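## Task

Remove the black key fob from the drawer of the small wooden box and set it directly on the table surface, not on top of anything, then close the drawer. The box must stay roughly in its original spot and orientation, and the other item must remain inside the drawer.

## Robot and tools

Robot: two arms, left_arm and right_arm, each on a tilted plate hung from a shared metal frame behind them. The plate and its half of the frame count as part of that arm when the clearance check complains that the arms are too close. Calibrated bases in the scene frame: left_arm at (+0.048, +0.320, +0.317) m, right_arm at (+0.034, -0.209, +0.317) m.

Scene frame: origin at table-top height, midway between the nominal bases. +x points out over the table, +y toward the left_arm side, +z up. Arm names do not match image left and right. On each gripper, fingers point along its own +z and spread apart along its own y. end_effector_position is the spot between the finger pads, just under 1 cm behind the tips. Reported positions and orientations may be wrong by a few centimetres, worse at long reach.

Row format (used by every moving tool): a flat list of 16 numbers, always all 16 even if only one arm moves. First 8 are left_arm: x, y, z (metres, scene frame, absolute position of end_effector_position), qw, qx, qy, qz (absolute orientation, w first, scene frame), then opening. Next 8 are the same for right_arm. So x, y, z and the quaternion form an absolute pose, not an offset. Opening runs from -1 (closed, 0 mm gap) to +1 (fully open, about 87 mm); 0.5 gives about 69 mm, 0 about 43 mm, -0.5 about 18 mm. To hold something, command roughly 0.04 below the grip_measured reading at first contact for full force, less for a lighter hold. To keep an arm still, resend its last reported pose and the intended opening each time; to keep orientation, repeat the same target quaternion rather than copying a drifted reading.

execute_actions takes "actions", a list with at most one entry, plus optional "cameras". Empty list: returns the full state with pictures. Action: {"rows": [...up to 15 rows], "steps": n} with n from 5 to 15 control steps of 1/30 s; each row is one step and the last row repeats to fill. Any target more than 0.6 m from that arm's last reported position, along any of its gripper axes, makes the call refused and nothing is sent. Wait: {"steps": n} up to 300, counted from the previous result, so your reply time is included. Pictures come only with an empty list or when "cameras" names them.

move: "target" is one row or a list of up to 15 rows (no 0.6 m limit). Each gripper follows a straight line to its pose; all arms finish together, at least 0.5 s, capped at 10 s. "speed" in m/s, 0.002 to 0.5, default 0.25 (rotation up to twice that in rad/s), one value or one per target. "blend" in metres rounds corners of a list. "blocking": false returns after about 0.5 s while motion continues. The first target's openings are sent immediately; later targets' openings are applied after all arms stop there. Paths do not avoid obstacles or the other arm. Faster moves lag, stray and hit harder; aiming deeper past contact presses harder. Avoid routing a gripper near its own arm's base; go around it. The result adds a "move:" line with an ending such as done, off_target, moving, held or fault; arms not named are done. limits=paced means a pose was clipped, limits=held means steps were withheld.

wait: "seconds" 0 to 10; lets a running move continue and returns early when it ends. stop: brakes the current move (needs stopping distance; fingers keep moving). zoom_image: "camera" (cam_high, cam_low, cam_left_wrist, cam_right_wrist) and "region" [x0, y0, x1, y1] pixels, at most 504 by 504, of that camera's latest image. finished_scene: "scene" 1 or 2; irreversible, grades the current scene and starts the next, whose task appears in its result.

Controller behaviour: each step, the commanded pose is clipped to within 100 mm and 20 degrees of the measured pose, then solved by damped inverse kinematics, favouring position. Friction and gravity can leave the hand low, short or tilted; small moves may fail or go sideways. Check the result after every move and correct tilt. A held step keeps being retried. "Hand target" shows the pose being pursued. Results omit quiet velocities, unchanged temperatures and on-target Hand targets.



Motors heat when holding loads, stretched out, or pushing at unreachable poses: MOTOR HOT at 75 °C, a fault fold at 90 °C, collapse at 100 °C. Occasional tugs on held parts or pushes on loose objects may occur. Joint ranges (rad): waist -2.618 to 3.054, shoulder 0.000 to 3.142, elbow 0.000 to 3.142 (straight at 2.901), wrist pitch and yaw -1.571 to 1.571, wrist roll -2.094 to 2.094. Torques 1 to 3 wrap at ±28 N m.

Each tool is called by a JSON object that holds its "fn" and its "kwargs".

## Session

{"fn": "execute_actions", "kwargs": {"actions": []}}

Scene clock: 0.00 s of 6000.00 s.
left_arm: end_effector_position=(+0.0998, +0.1270, +0.2928) grip_measured=+1.000 end_effector_quat_wxyz=(-0.035, +0.687, +0.534, -0.491) | right_arm: end_effector_position=(+0.4542, -0.2631, +0.1802) grip_measured=+1.000 end_effector_quat_wxyz=(+0.210, +0.029, +0.971, -0.113)
Joint positions: left_arm=[-0.98 1.552 0.577 -0.527 0.448 0.878 1] | right_arm=[0.037 1.58 0.906 0.109 0.457 -0.116 1]
Joint velocities: within noise
Joint torques (N m): no reading
Motor temperatures (°C): left_arm=[26 35 37 31 25 28 24] | right_arm=[25 31 31 31 29 29 29]
Heat: left arm: 37 °C; right arm: 31 °C.
Hand target: left_arm +0.1015, +0.1262, +0.2930; -0.032, +0.687, +0.535, -0.491 | right_arm +0.4606, -0.2645, +0.1858; +0.220, +0.033, +0.968, -0.113

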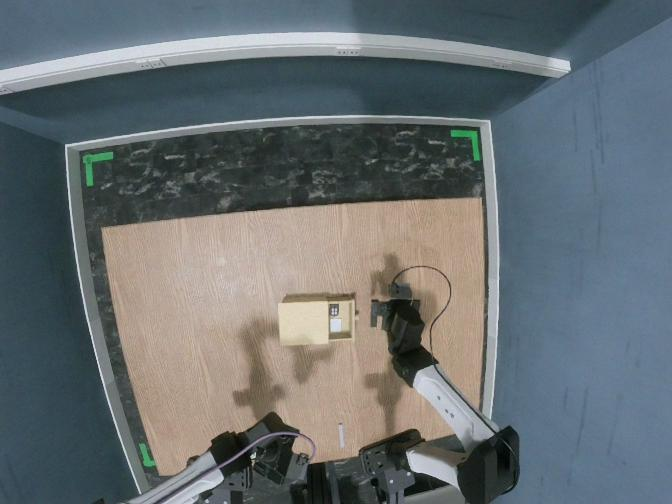

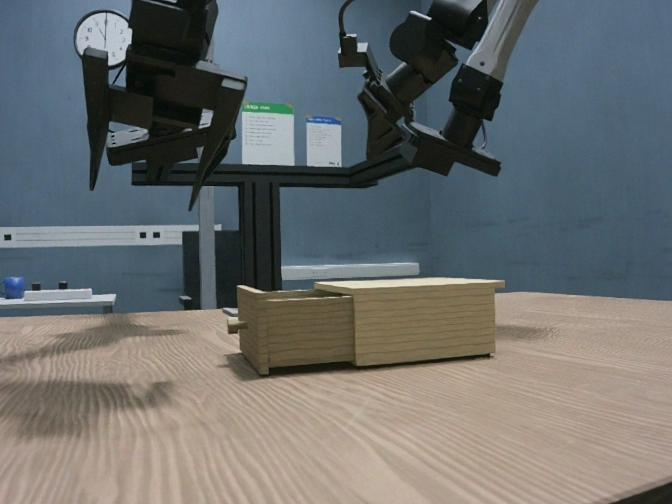

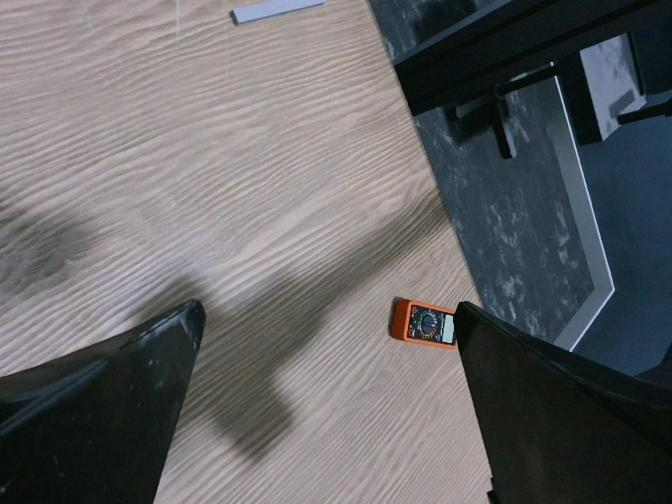

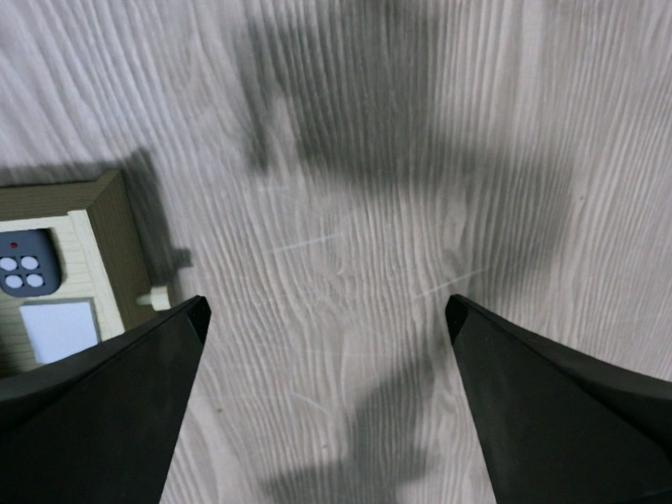

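{"fn": "zoom_image", "kwargs": {"camera": "cam_right_wrist", "region": [0, 140, 240, 400]}}

{"fn": "zoom_image", "kwargs": {"camera": "cam_high", "region": [260, 270, 400, 370]}}

{"fn": "zoom_image", "kwargs": {"camera": "cam_low", "region": [200, 260, 540, 400]}}

Scaled by 1.938 from the camera's 672x504 image, which has a finer 960x720 frame.

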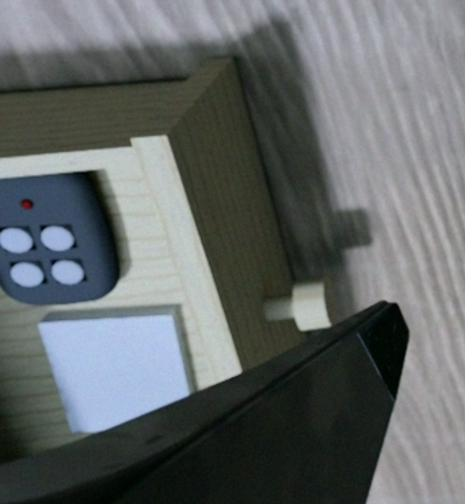

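Scaled by 3.600 from the camera's 672x504 image, which has a finer 960x720 frame.

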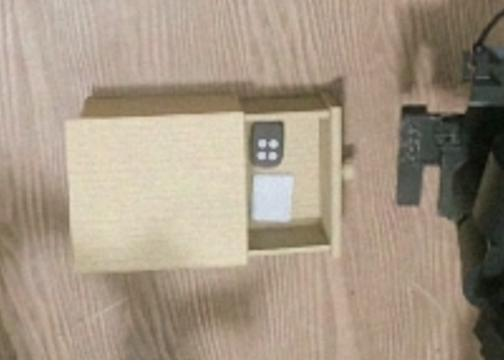

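Scaled by 1.482 from the camera's 672x504 image, which has a finer 960x720 frame.

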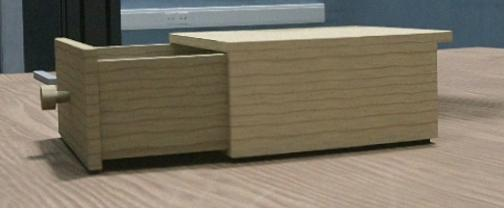

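{"fn": "zoom_image", "kwargs": {"camera": "cam_low", "region": [40, 0, 300, 220]}}

{"fn": "zoom_image", "kwargs": {"camera": "cam_high", "region": [340, 250, 480, 370]}}

Scaled by 1.938 from the camera's 672x504 image, which has a finer 960x720 frame.

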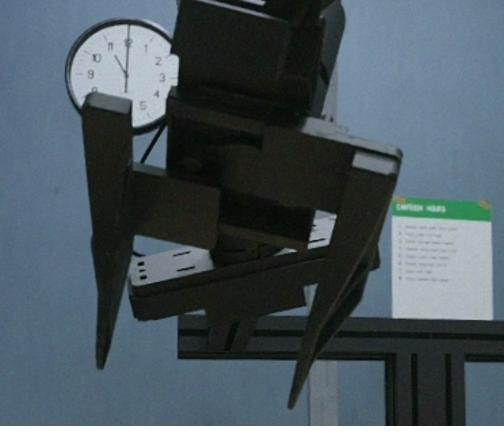

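Scaled by 3.600 from the camera's 672x504 image, which has a finer 960x720 frame.

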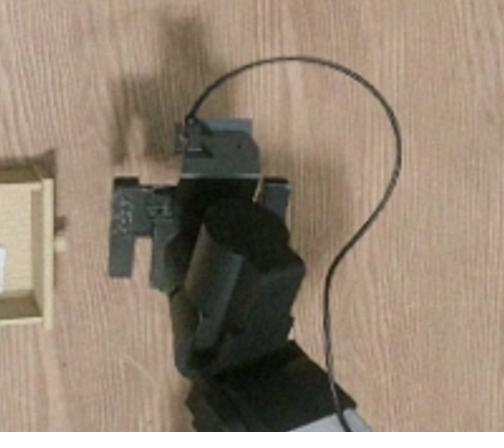

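{"fn": "move", "kwargs": {"target": [0.0998, 0.1270, 0.2928, -0.035, 0.687, 0.534, -0.491, 1, 0.43, -0.12, 0.19, 0.208, 0, 0.978, 0, 0.2]}}

Scene clock: 4.50 s of 6000.00 s.
left_arm: end_effector_position=(+0.0998, +0.1270, +0.2928) grip_measured=+1.000 end_effector_quat_wxyz=(-0.035, +0.687, +0.534, -0.491) | right_arm: end_effector_position=(+0.4339, -0.1213, +0.1944) grip_measured=+0.200 end_effector_quat_wxyz=(+0.216, -0.001, +0.976, +0.005)
Joint positions: left_arm=[-0.98 1.552 0.577 -0.527 0.448 0.878 1] | right_arm=[0.366 1.617 0.881 0.08 0.485 0.086 0.6]
Joint torques (N m): left_arm=[-3.19 -4.1 3.86 0.42 0.54 0.18] | right_arm=[4.03 -5.72 5.34 0.79 0.11 -0.04]
Hand target: left_arm +0.0999, +0.1270, +0.2928; -0.035, +0.687, +0.534, -0.491 | right_arm +0.4299, -0.1200, +0.1901; +0.208, +0.000, +0.978, +0.000
Off the commanded pose: left_arm 0.000 m, 0 deg | right_arm 0.006 m, 1 deg.
Kept back: nothing.
move: done
camera_calibration:
cam_right_wrist: T_world_to_cam=[[0.0229609, -0.999736, -0.00130357, -0.132793], [-0.903141, -0.0213015, 0.428815, 0.325598], [-0.428729, -0.00866864, -0.903392, 0.496995], [0, 0, 0, 1]]

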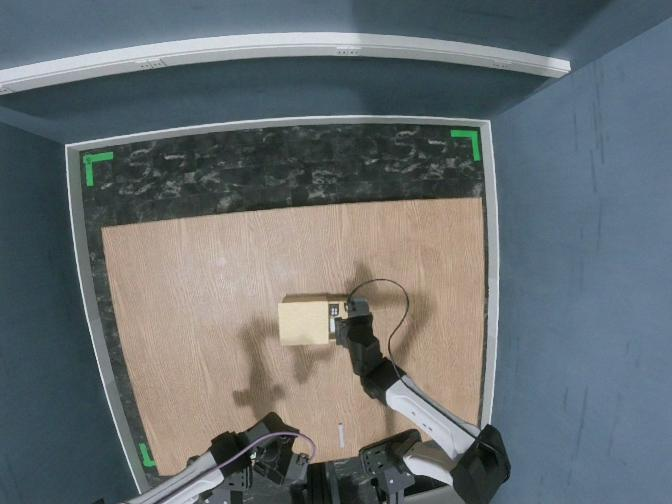

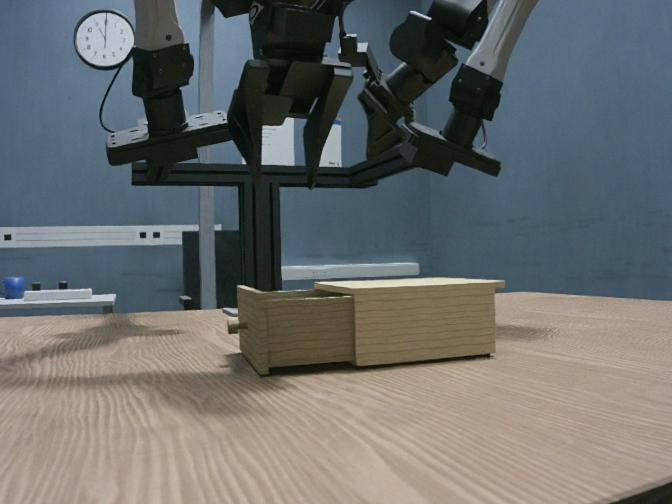

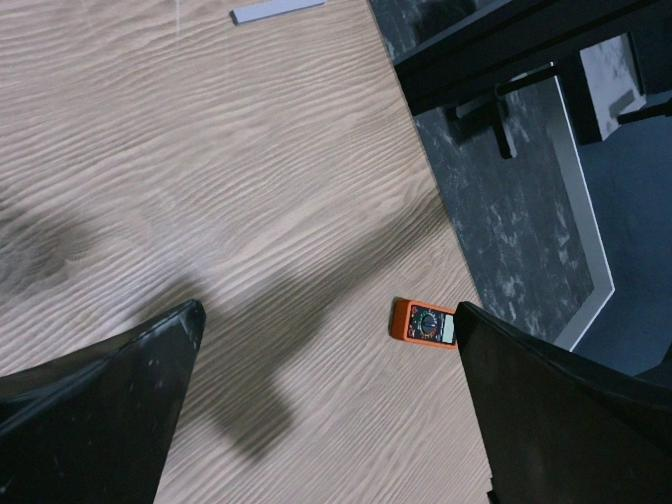

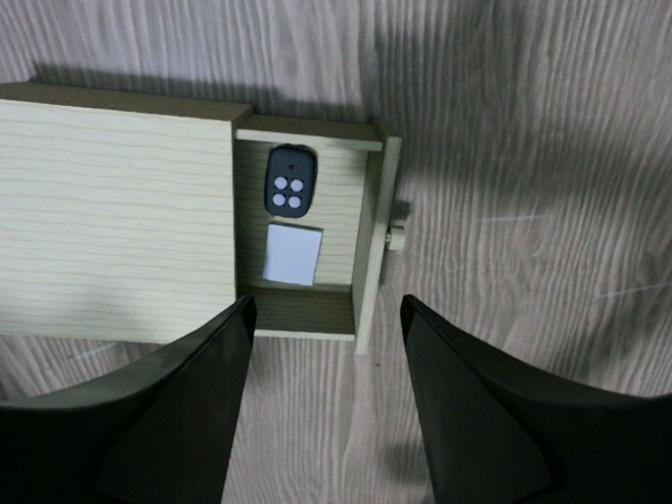

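{"fn": "zoom_image", "kwargs": {"camera": "cam_right_wrist", "region": [210, 90, 430, 370]}}

Scaled by 1.800 from the camera's 672x504 image, which has a finer 960x720 frame.

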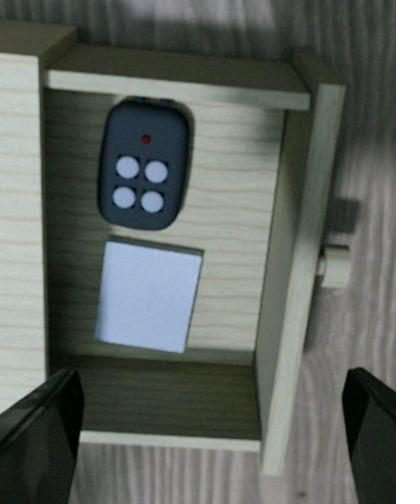

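{"fn": "move", "kwargs": {"target": [0.0998, 0.1270, 0.2928, -0.035, 0.687, 0.534, -0.491, 1, 0.435, -0.092, 0.12, 0.1894, 0.0233, 0.9743, 0.1196, 0.03]}}

{"fn": "zoom_image", "kwargs": {"camera": "cam_right_wrist", "region": [130, 60, 530, 400]}}

{"fn": "zoom_image", "kwargs": {"camera": "cam_low", "region": [180, 100, 540, 400]}}

Scene clock: 8.27 s of 6000.00 s.
left_arm: end_effector_position=(+0.0998, +0.1270, +0.2928) grip_measured=+1.000 end_effector_quat_wxyz=(-0.035, +0.687, +0.534, -0.491) | right_arm: end_effector_position=(+0.4292, -0.0925, +0.1245) grip_measured=+0.030 end_effector_quat_wxyz=(+0.185, +0.015, +0.976, +0.115)
Joint positions: left_arm=[-0.98 1.552 0.577 -0.527 0.448 0.878 1] | right_arm=[0.248 1.854 0.909 0.272 0.177 0.101 0.515]
Joint torques (N m): left_arm=[-3.23 -4.1 3.81 0.45 0.55 0.17] | right_arm=[2.86 -6.08 5.33 1.05 -0.25 -0.1]
Hand target: left_arm +0.0999, +0.1270, +0.2928; -0.035, +0.687, +0.534, -0.491 | right_arm +0.4349, -0.0920, +0.1202; +0.189, +0.023, +0.974, +0.120
Off the commanded pose: left_arm 0.000 m, 0 deg | right_arm 0.007 m, 1 deg.
Kept back: nothing.
move: done
camera_calibration:
cam_right_wrist: T_world_to_cam=[[0.0336115, -0.97383, -0.224779, -0.0783331], [-0.874626, -0.137494, 0.464892, 0.324467], [-0.483632, 0.180972, -0.856358, 0.467422], [0, 0, 0, 1]]

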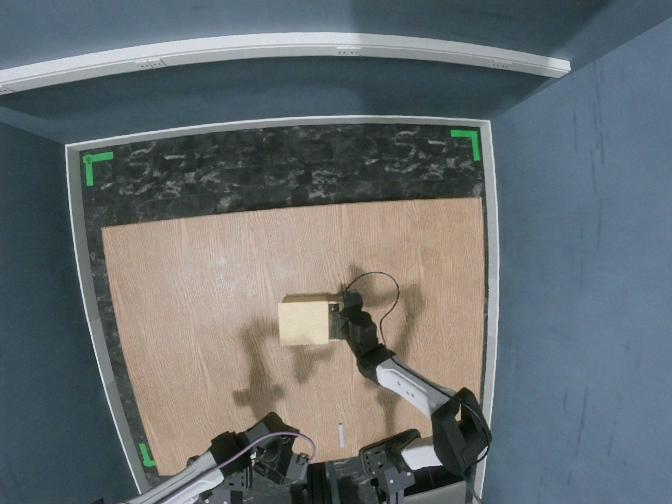

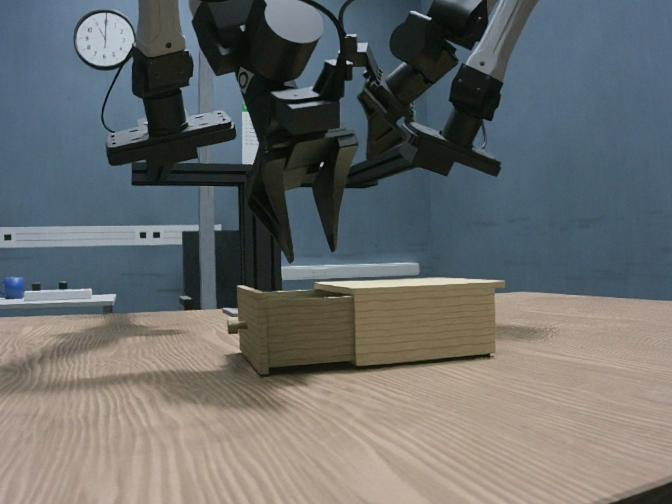

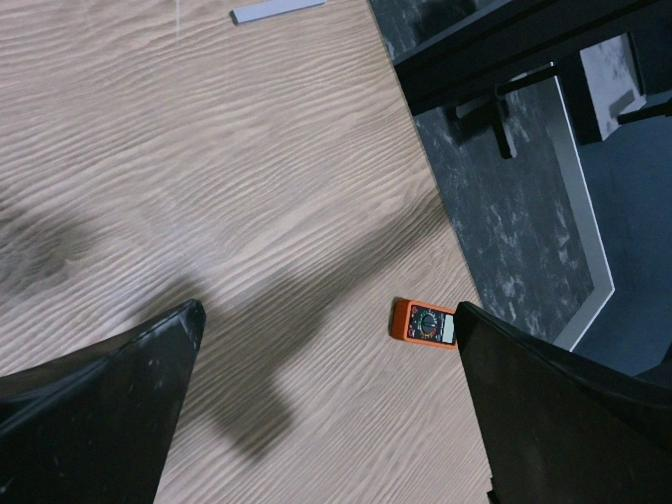

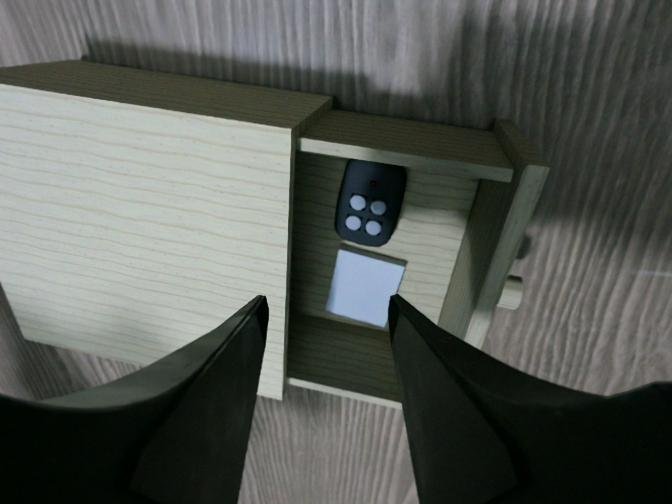

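Scaled by 1.260 from the camera's 672x504 image, which has a finer 960x720 frame.

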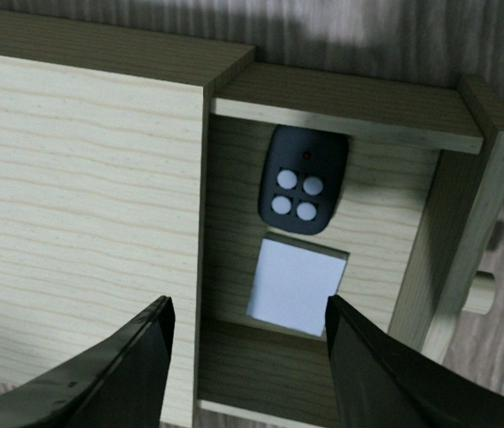

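Scaled by 1.400 from the camera's 672x504 image, which has a finer 960x720 frame.

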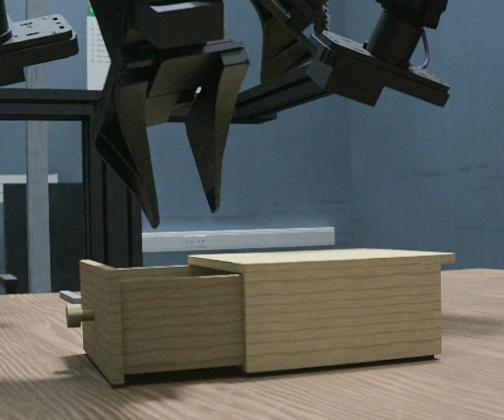

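{"fn": "move", "kwargs": {"target": [[0.0998, 0.1270, 0.2928, -0.035, 0.687, 0.534, -0.491, 1, 0.434, -0.101, 0.085, 0.193, 0.053, 0.9733, 0.1138, 0.06],[0.0998, 0.1270, 0.2928, -0.035, 0.687, 0.534, -0.491, 1, 0.434, -0.0965, 0.048, 0.193, 0.053, 0.9733, 0.1138, 0.06]], "speed": 0.08, "blend": 0.01}}

{"fn": "zoom_image", "kwargs": {"camera": "cam_right_wrist", "region": [130, 60, 530, 400]}}

{"fn": "zoom_image", "kwargs": {"camera": "cam_low", "region": [180, 150, 540, 400]}}

Scene clock: 10.90 s of 6000.00 s.
left_arm: end_effector_position=(+0.0998, +0.1270, +0.2928) grip_measured=+1.000 end_effector_quat_wxyz=(-0.035, +0.687, +0.534, -0.491) | right_arm: end_effector_position=(+0.4301, -0.0950, +0.0529) grip_measured=+0.060 end_effector_quat_wxyz=(+0.188, +0.048, +0.975, +0.112)
Joint positions: left_arm=[-0.98 1.552 0.577 -0.527 0.448 0.878 1] | right_arm=[0.178 2.118 0.983 0.481 0.142 0.118 0.53]
Joint torques (N m): left_arm=[-3.22 -4.08 3.85 0.43 0.54 0.18] | right_arm=[2.93 -6.61 3.66 1.03 -0.23 -0.16]
Hand target: left_arm +0.0999, +0.1270, +0.2928; -0.035, +0.687, +0.534, -0.491 | right_arm +0.4339, -0.0966, +0.0481; +0.193, +0.053, +0.973, +0.114
Off the commanded pose: left_arm 0.000 m, 0 deg | right_arm 0.006 m, 1 deg.
Kept back: nothing.
move: done
camera_calibration:
cam_right_wrist: T_world_to_cam=[[-0.0321323, -0.972746, -0.229638, -0.0682283], [-0.881476, -0.0807218, 0.465279, 0.366537], [-0.471135, 0.217371, -0.854858, 0.404981], [0, 0, 0, 1]]

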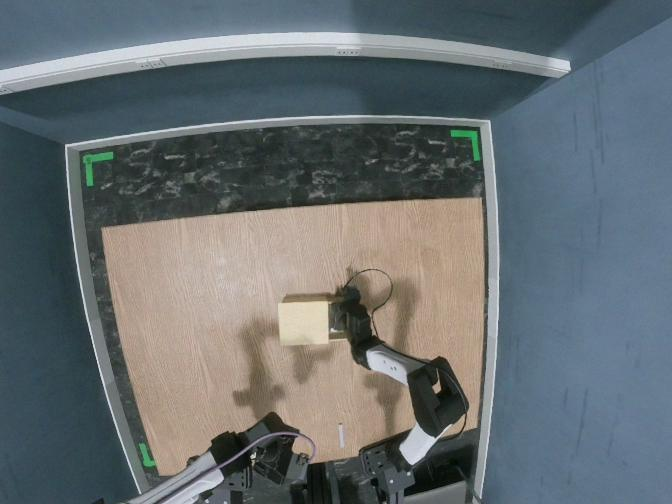

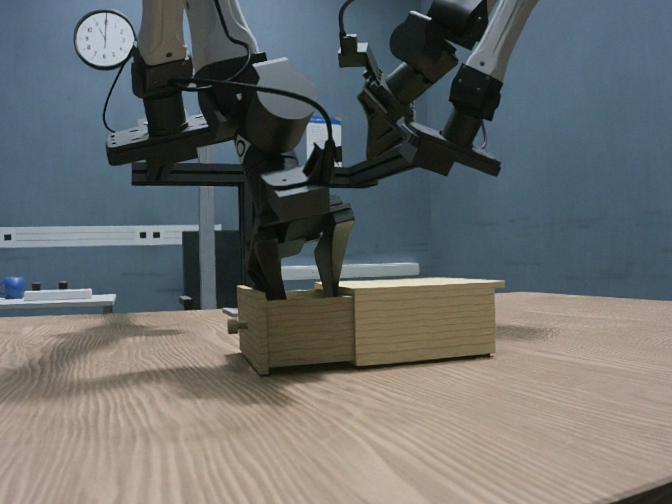

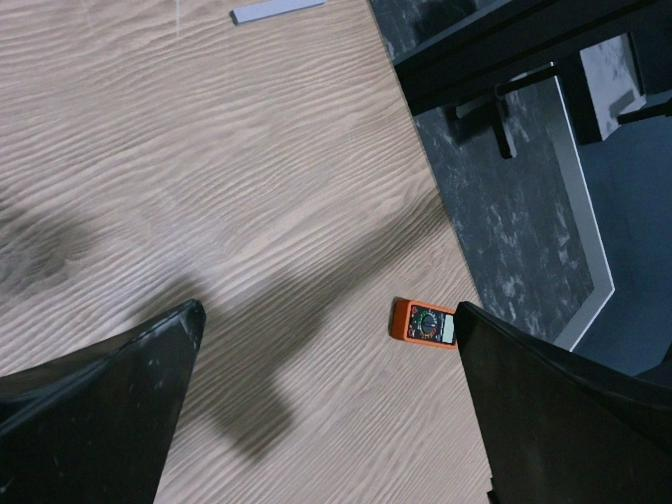

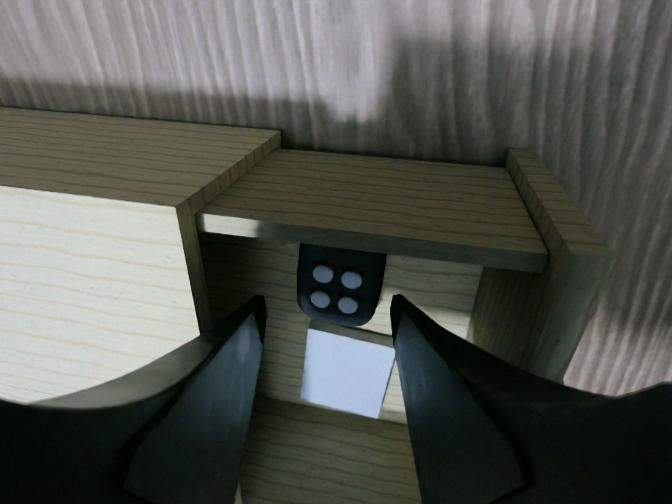

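Scaled by 1.260 from the camera's 672x504 image, which has a finer 960x720 frame.

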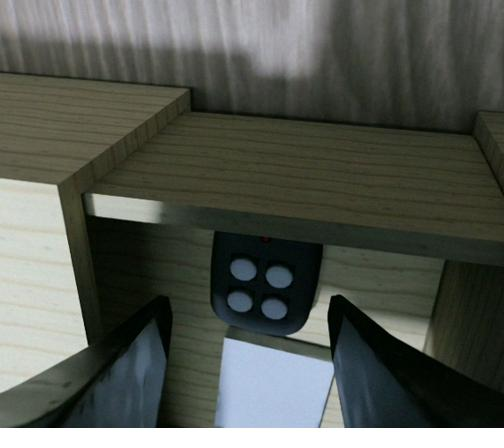

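Scaled by 1.400 from the camera's 672x504 image, which has a finer 960x720 frame.

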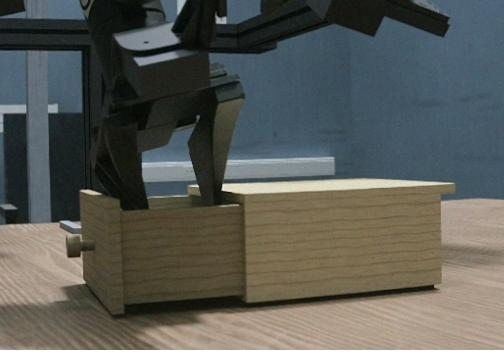

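{"fn": "move", "kwargs": {"target": [0.0998, 0.1270, 0.2928, -0.035, 0.687, 0.534, -0.491, 1, 0.434, -0.0945, 0.026, 0.193, 0.053, 0.9733, 0.1138, 0.06], "speed": 0.05, "cameras": ["cam_right_wrist", "cam_low"]}}

{"fn": "zoom_image", "kwargs": {"camera": "cam_right_wrist", "region": [130, 120, 530, 440]}}

{"fn": "zoom_image", "kwargs": {"camera": "cam_low", "region": [180, 150, 540, 400]}}

Scene clock: 11.87 s of 6000.00 s.
left_arm: end_effector_position=(+0.0998, +0.1270, +0.2928) grip_measured=+1.000 end_effector_quat_wxyz=(-0.035, +0.687, +0.534, -0.491) | right_arm: end_effector_position=(+0.4307, -0.0965, +0.0409) grip_measured=+0.058 end_effector_quat_wxyz=(+0.187, +0.052, +0.975, +0.109)
Joint positions: left_arm=[-0.98 1.552 0.577 -0.527 0.448 0.878 1] | right_arm=[0.167 2.162 1.009 0.498 0.14 0.118 0.529]
Joint torques (N m): left_arm=[-3.23 -4.14 3.84 0.44 0.54 0.2] | right_arm=[2.89 -3.82 5.27 1.27 -0.29 -0.26]
Hand target: left_arm +0.0999, +0.1270, +0.2928; -0.035, +0.687, +0.534, -0.491 | right_arm +0.4332, -0.0949, +0.0269; +0.193, +0.053, +0.973, +0.114
Off the commanded pose: left_arm 0.000 m, 0 deg | right_arm 0.015 m, 1 deg.
Kept back: nothing.
move: off_target (right_arm)
camera_calibration:
cam_right_wrist: T_world_to_cam=[[-0.0406054, -0.973381, -0.225569, -0.0689631], [-0.88028, -0.0719555, 0.468966, 0.372709], [-0.472714, 0.217606, -0.853926, 0.395937], [0, 0, 0, 1]]
Images, in order: cam_low, cam_right_wrist.

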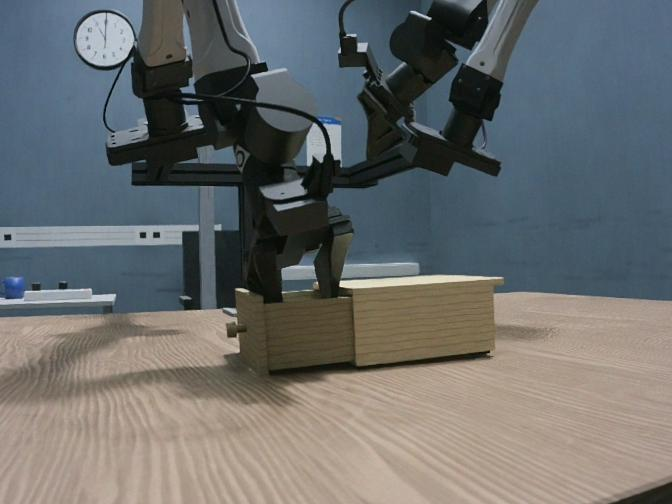

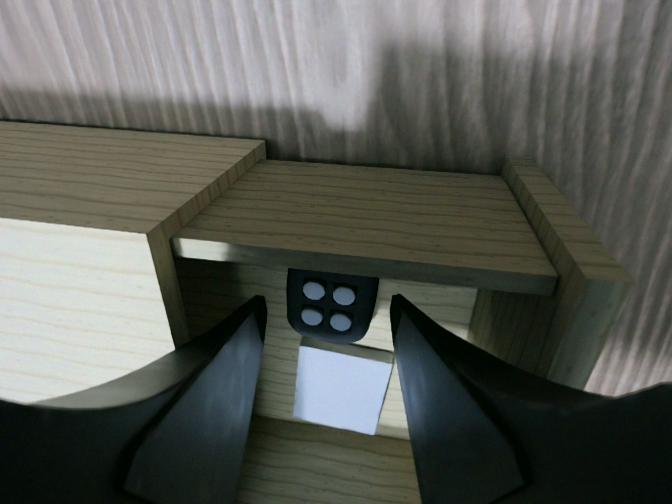

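Scaled by 1.260 from the camera's 672x504 image, which has a finer 960x720 frame.

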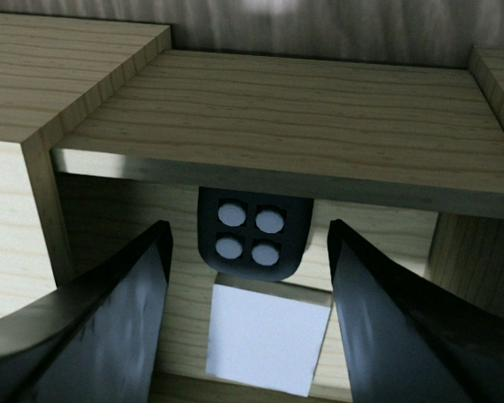

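Scaled by 1.400 from the camera's 672x504 image, which has a finer 960x720 frame.

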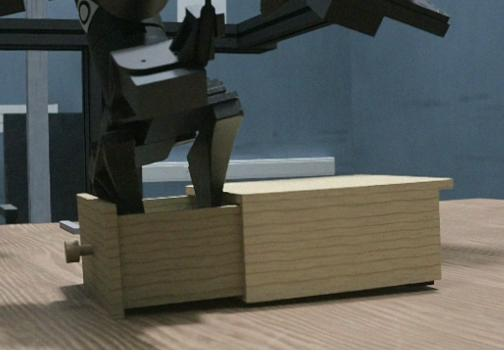

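{"fn": "zoom_image", "kwargs": {"camera": "cam_low", "region": [220, 180, 380, 320]}}

{"fn": "zoom_image", "kwargs": {"camera": "cam_right_wrist", "region": [140, 220, 280, 400]}}

Scaled by 3.150 from the camera's 672x504 image, which has a finer 960x720 frame.

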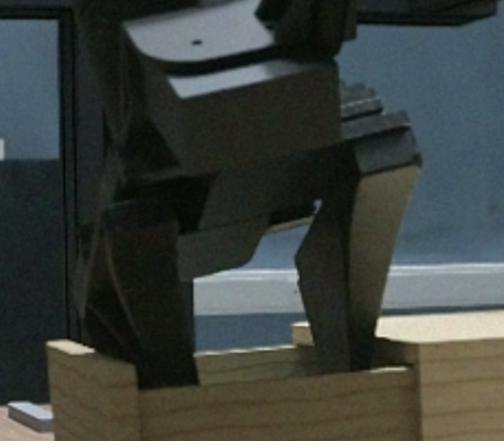

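Scaled by 2.800 from the camera's 672x504 image, which has a finer 960x720 frame.

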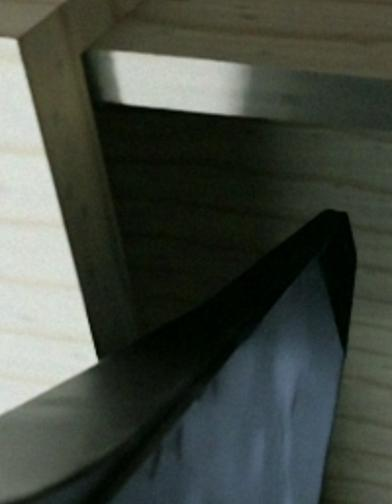

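{"fn": "move", "kwargs": {"target": [[0.0998, 0.1270, 0.2928, -0.035, 0.687, 0.534, -0.491, 1, 0.434, -0.101, 0.09, 0.193, 0.053, 0.9733, 0.1138, 0.058],[0.0998, 0.1270, 0.2928, -0.035, 0.687, 0.534, -0.491, 1, 0.402, -0.150, 0.11, 0.1907, 0.0299, 0.9811, -0.0058, 0.058]], "speed": [0.06, 0.12]}}

{"fn": "zoom_image", "kwargs": {"camera": "cam_right_wrist", "region": [130, 60, 530, 400]}}

{"fn": "zoom_image", "kwargs": {"camera": "cam_low", "region": [180, 150, 540, 400]}}

Scene clock: 18.43 s of 6000.00 s.
left_arm: end_effector_position=(+0.0998, +0.1270, +0.2928) grip_measured=+1.000 end_effector_quat_wxyz=(-0.035, +0.687, +0.534, -0.491) | right_arm: end_effector_position=(+0.3943, -0.1482, +0.0982) grip_measured=+0.058 end_effector_quat_wxyz=(+0.177, +0.032, +0.984, -0.003)
Joint positions: left_arm=[-0.98 1.552 0.577 -0.527 0.448 0.878 1] | right_arm=[0.203 1.88 0.782 0.4 0.379 0.071 0.529]
Joint torques (N m): left_arm=[-3.17 -4.07 3.82 0.44 0.54 0.19] | right_arm=[4.23 -10.36 1.96 0.73 0.09 -0.26]
Hand target: left_arm +0.0999, +0.1270, +0.2928; -0.035, +0.687, +0.534, -0.491 | right_arm +0.4019, -0.1500, +0.1095; +0.191, +0.030, +0.981, -0.006
Off the commanded pose: left_arm 0.000 m, 0 deg | right_arm 0.014 m, 2 deg.
Kept back: nothing.
move: off_target (right_arm)
camera_calibration:
cam_right_wrist: T_world_to_cam=[[-0.0440339, -0.99903, -0.00035099, -0.132453], [-0.865903, 0.0379909, 0.498767, 0.317764], [-0.49827, 0.0222666, -0.866736, 0.42133], [0, 0, 0, 1]]

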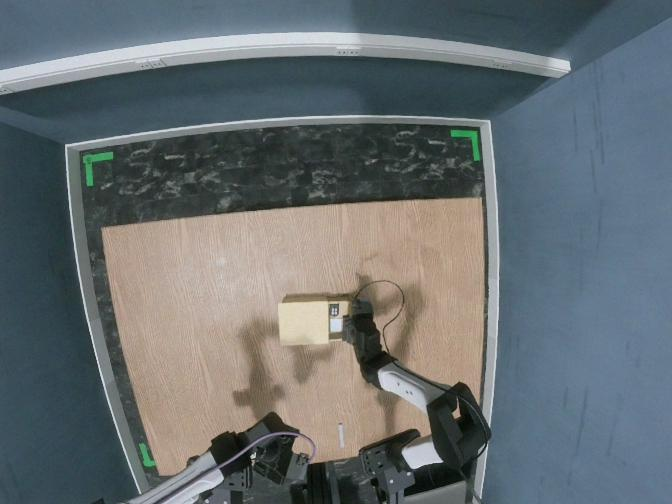

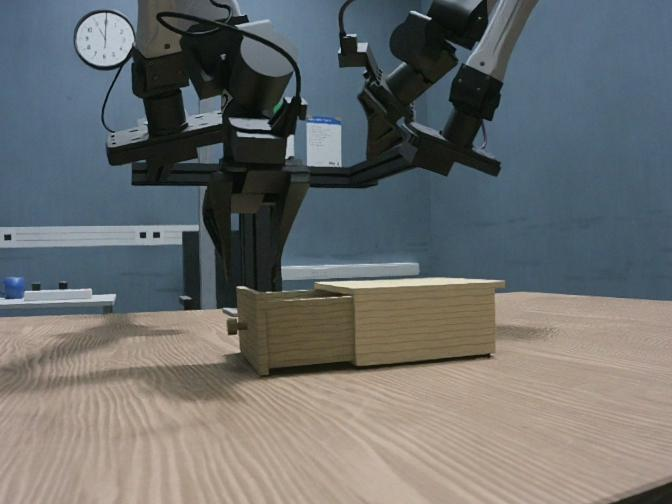

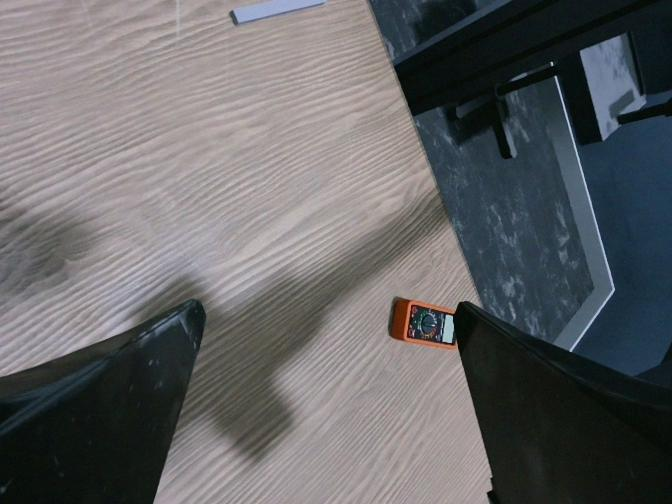

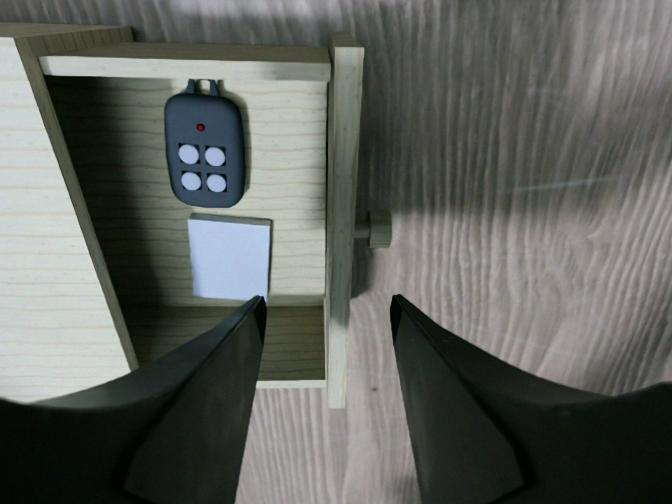

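Scaled by 1.260 from the camera's 672x504 image, which has a finer 960x720 frame.

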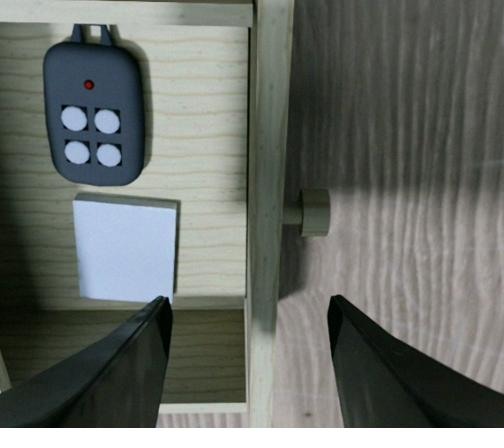

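Scaled by 1.400 from the camera's 672x504 image, which has a finer 960x720 frame.

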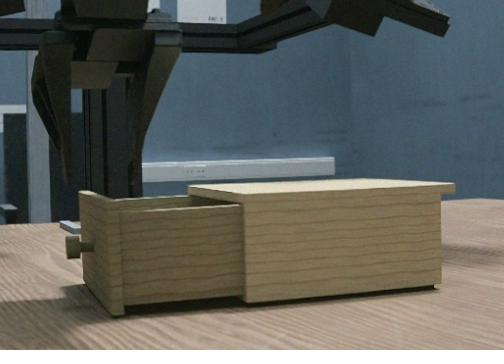

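{"fn": "move", "kwargs": {"target": [0.0998, 0.1270, 0.2928, -0.035, 0.687, 0.534, -0.491, 1, 0.398, -0.1555, 0.052, 0.1907, 0.0299, 0.9811, -0.0058, 0.0], "speed": 0.08, "cameras": ["cam_right_wrist", "cam_low"]}}

{"fn": "zoom_image", "kwargs": {"camera": "cam_right_wrist", "region": [130, 60, 530, 400]}}

{"fn": "zoom_image", "kwargs": {"camera": "cam_low", "region": [180, 150, 540, 400]}}

Scene clock: 20.03 s of 6000.00 s.
left_arm: end_effector_position=(+0.0998, +0.1270, +0.2928) grip_measured=+1.000 end_effector_quat_wxyz=(-0.035, +0.687, +0.534, -0.491) | right_arm: end_effector_position=(+0.3933, -0.1544, +0.0564) grip_measured=+0.000 end_effector_quat_wxyz=(+0.185, +0.029, +0.982, -0.008)
Joint positions: left_arm=[-0.98 1.552 0.577 -0.527 0.448 0.878 1] | right_arm=[0.152 2.049 0.815 0.564 0.35 0.024 0.5]
Joint torques (N m): left_arm=[-3.22 -4.07 3.79 0.42 0.54 0.18] | right_arm=[2.51 -6 2.95 1.03 -0.11 -0.22]
Hand target: left_arm +0.0999, +0.1270, +0.2928; -0.035, +0.687, +0.534, -0.491 | right_arm +0.3979, -0.1556, +0.0522; +0.191, +0.030, +0.981, -0.006
Off the commanded pose: left_arm 0.000 m, 0 deg | right_arm 0.007 m, 1 deg.
Kept back: nothing.
move: done
camera_calibration:
cam_right_wrist: T_world_to_cam=[[-0.0407636, -0.999108, 0.0110396, -0.140615], [-0.873222, 0.040993, 0.485596, 0.342022], [-0.485616, 0.0101546, -0.874114, 0.37832], [0, 0, 0, 1]]
Images, in order: cam_low, cam_right_wrist.

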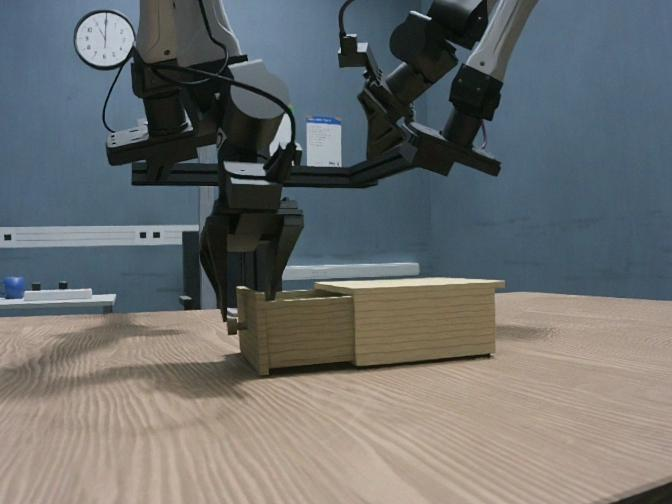

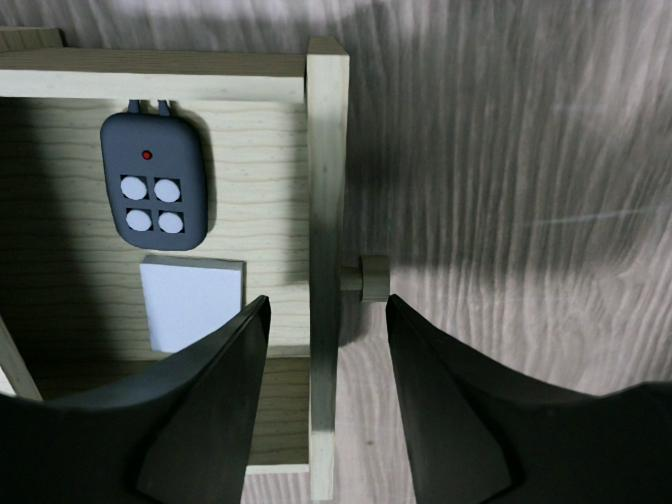

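Scaled by 1.260 from the camera's 672x504 image, which has a finer 960x720 frame.

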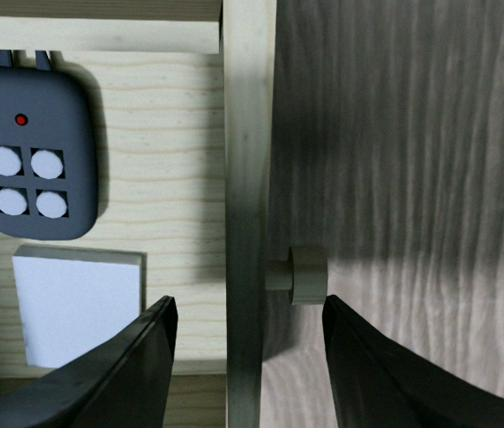

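Scaled by 1.400 from the camera's 672x504 image, which has a finer 960x720 frame.

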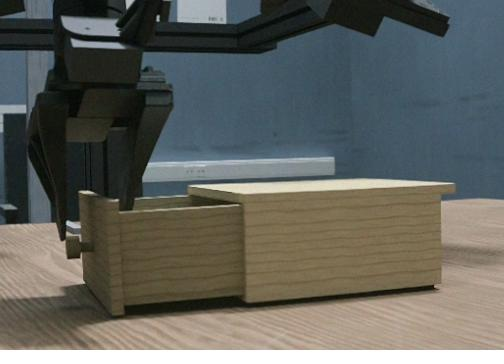

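{"fn": "move", "kwargs": {"target": [0.0998, 0.1270, 0.2928, -0.035, 0.687, 0.534, -0.491, 1, 0.398, -0.1555, 0.066, 0.1907, 0.0299, 0.9811, -0.0058, 0.0], "speed": 0.08, "cameras": ["cam_right_wrist", "cam_low"]}}

{"fn": "zoom_image", "kwargs": {"camera": "cam_low", "region": [180, 210, 340, 400]}}

Scene clock: 21.17 s of 6000.00 s.
left_arm: end_effector_position=(+0.0998, +0.1270, +0.2928) grip_measured=+1.000 end_effector_quat_wxyz=(-0.035, +0.687, +0.534, -0.491) | right_arm: end_effector_position=(+0.3921, -0.1544, +0.0562) grip_measured=+0.000 end_effector_quat_wxyz=(+0.182, +0.028, +0.983, -0.008)
Joint positions: left_arm=[-0.98 1.552 0.577 -0.527 0.448 0.878 1] | right_arm=[0.152 2.049 0.815 0.559 0.35 0.024 0.5]
Joint torques (N m): left_arm=[-3.22 -4.1 3.81 0.42 0.54 0.18] | right_arm=[3.82 -10.33 0.69 0.73 -0.01 -0.13]
Hand target: left_arm +0.0999, +0.1270, +0.2928; -0.035, +0.687, +0.534, -0.491 | right_arm +0.3980, -0.1555, +0.0656; +0.191, +0.030, +0.981, -0.006
Off the commanded pose: left_arm 0.000 m, 0 deg | right_arm 0.012 m, 1 deg.
Kept back: nothing.
move: off_target (right_arm)
camera_calibration:
cam_right_wrist: T_world_to_cam=[[-0.0388379, -0.999176, 0.0118013, -0.141515], [-0.871, 0.0396394, 0.489682, 0.339804], [-0.489746, 0.00873924, -0.871821, 0.378804], [0, 0, 0, 1]]
Images, in order: cam_low, cam_right_wrist.

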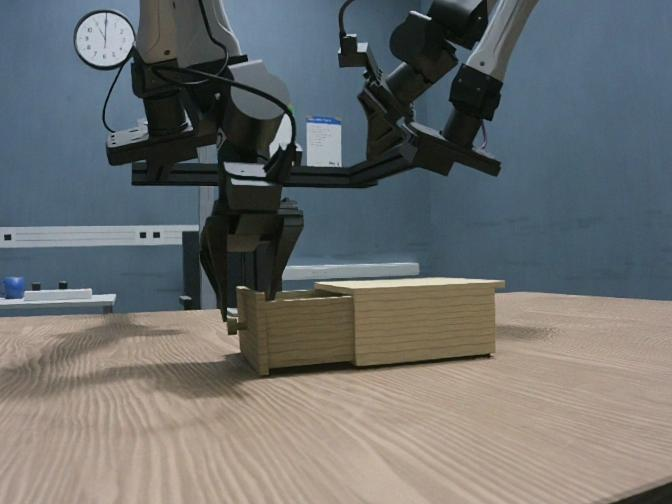

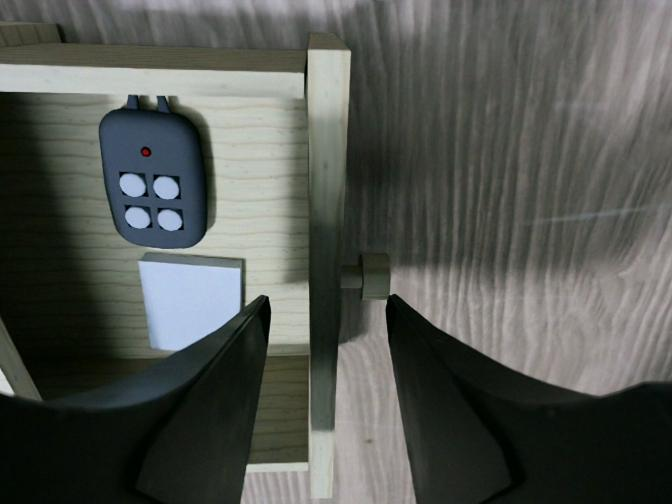

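Scaled by 2.653 from the camera's 672x504 image, which has a finer 960x720 frame.

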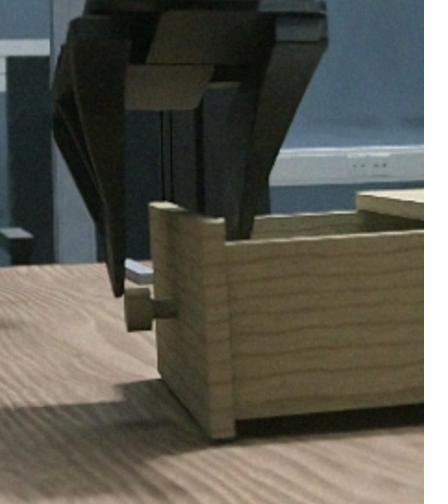

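{"fn": "move", "kwargs": {"target": [0.0998, 0.1270, 0.2928, -0.035, 0.687, 0.534, -0.491, 1, 0.400, -0.1555, 0.076, 0.1907, 0.0299, 0.9811, -0.0058, 0.0], "speed": 0.08, "cameras": ["cam_low"]}}

{"fn": "zoom_image", "kwargs": {"camera": "cam_low", "region": [180, 210, 340, 400]}}

Scene clock: 22.17 s of 6000.00 s.
left_arm: end_effector_position=(+0.0998, +0.1270, +0.2928) grip_measured=+1.000 end_effector_quat_wxyz=(-0.035, +0.687, +0.534, -0.491) | right_arm: end_effector_position=(+0.3923, -0.1571, +0.0645) grip_measured=+0.000 end_effector_quat_wxyz=(+0.179, +0.027, +0.983, -0.008)
Joint positions: left_arm=[-0.98 1.552 0.577 -0.527 0.448 0.878 1] | right_arm=[0.152 2.01 0.805 0.524 0.35 0.024 0.5]
Joint torques (N m): left_arm=[-3.23 -4.05 3.82 0.44 0.55 0.18] | right_arm=[4.44 -10.33 1.28 0.71 0.05 -0.07]
Hand target: left_arm +0.0999, +0.1270, +0.2928; -0.035, +0.687, +0.534, -0.491 | right_arm +0.4000, -0.1555, +0.0756; +0.191, +0.030, +0.981, -0.006
Off the commanded pose: left_arm 0.000 m, 0 deg | right_arm 0.014 m, 1 deg.
Kept back: nothing.
move: off_target (right_arm)
Images, in order: cam_low.

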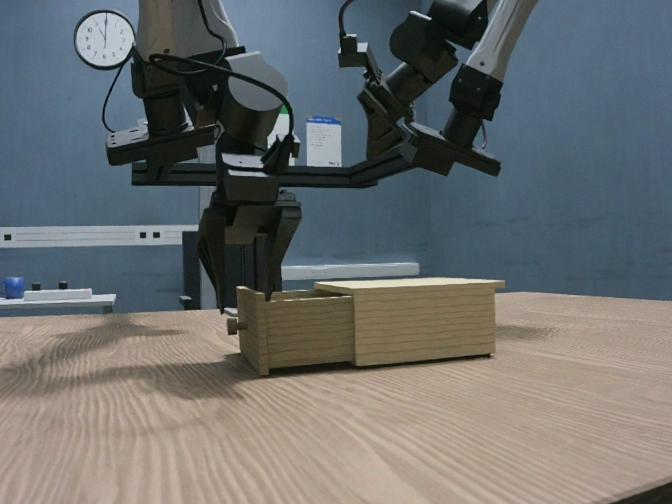

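Scaled by 2.653 from the camera's 672x504 image, which has a finer 960x720 frame.

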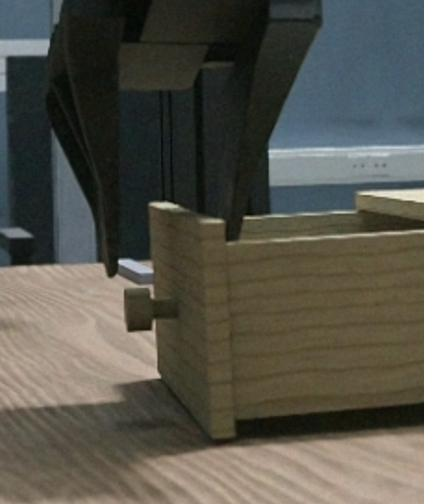

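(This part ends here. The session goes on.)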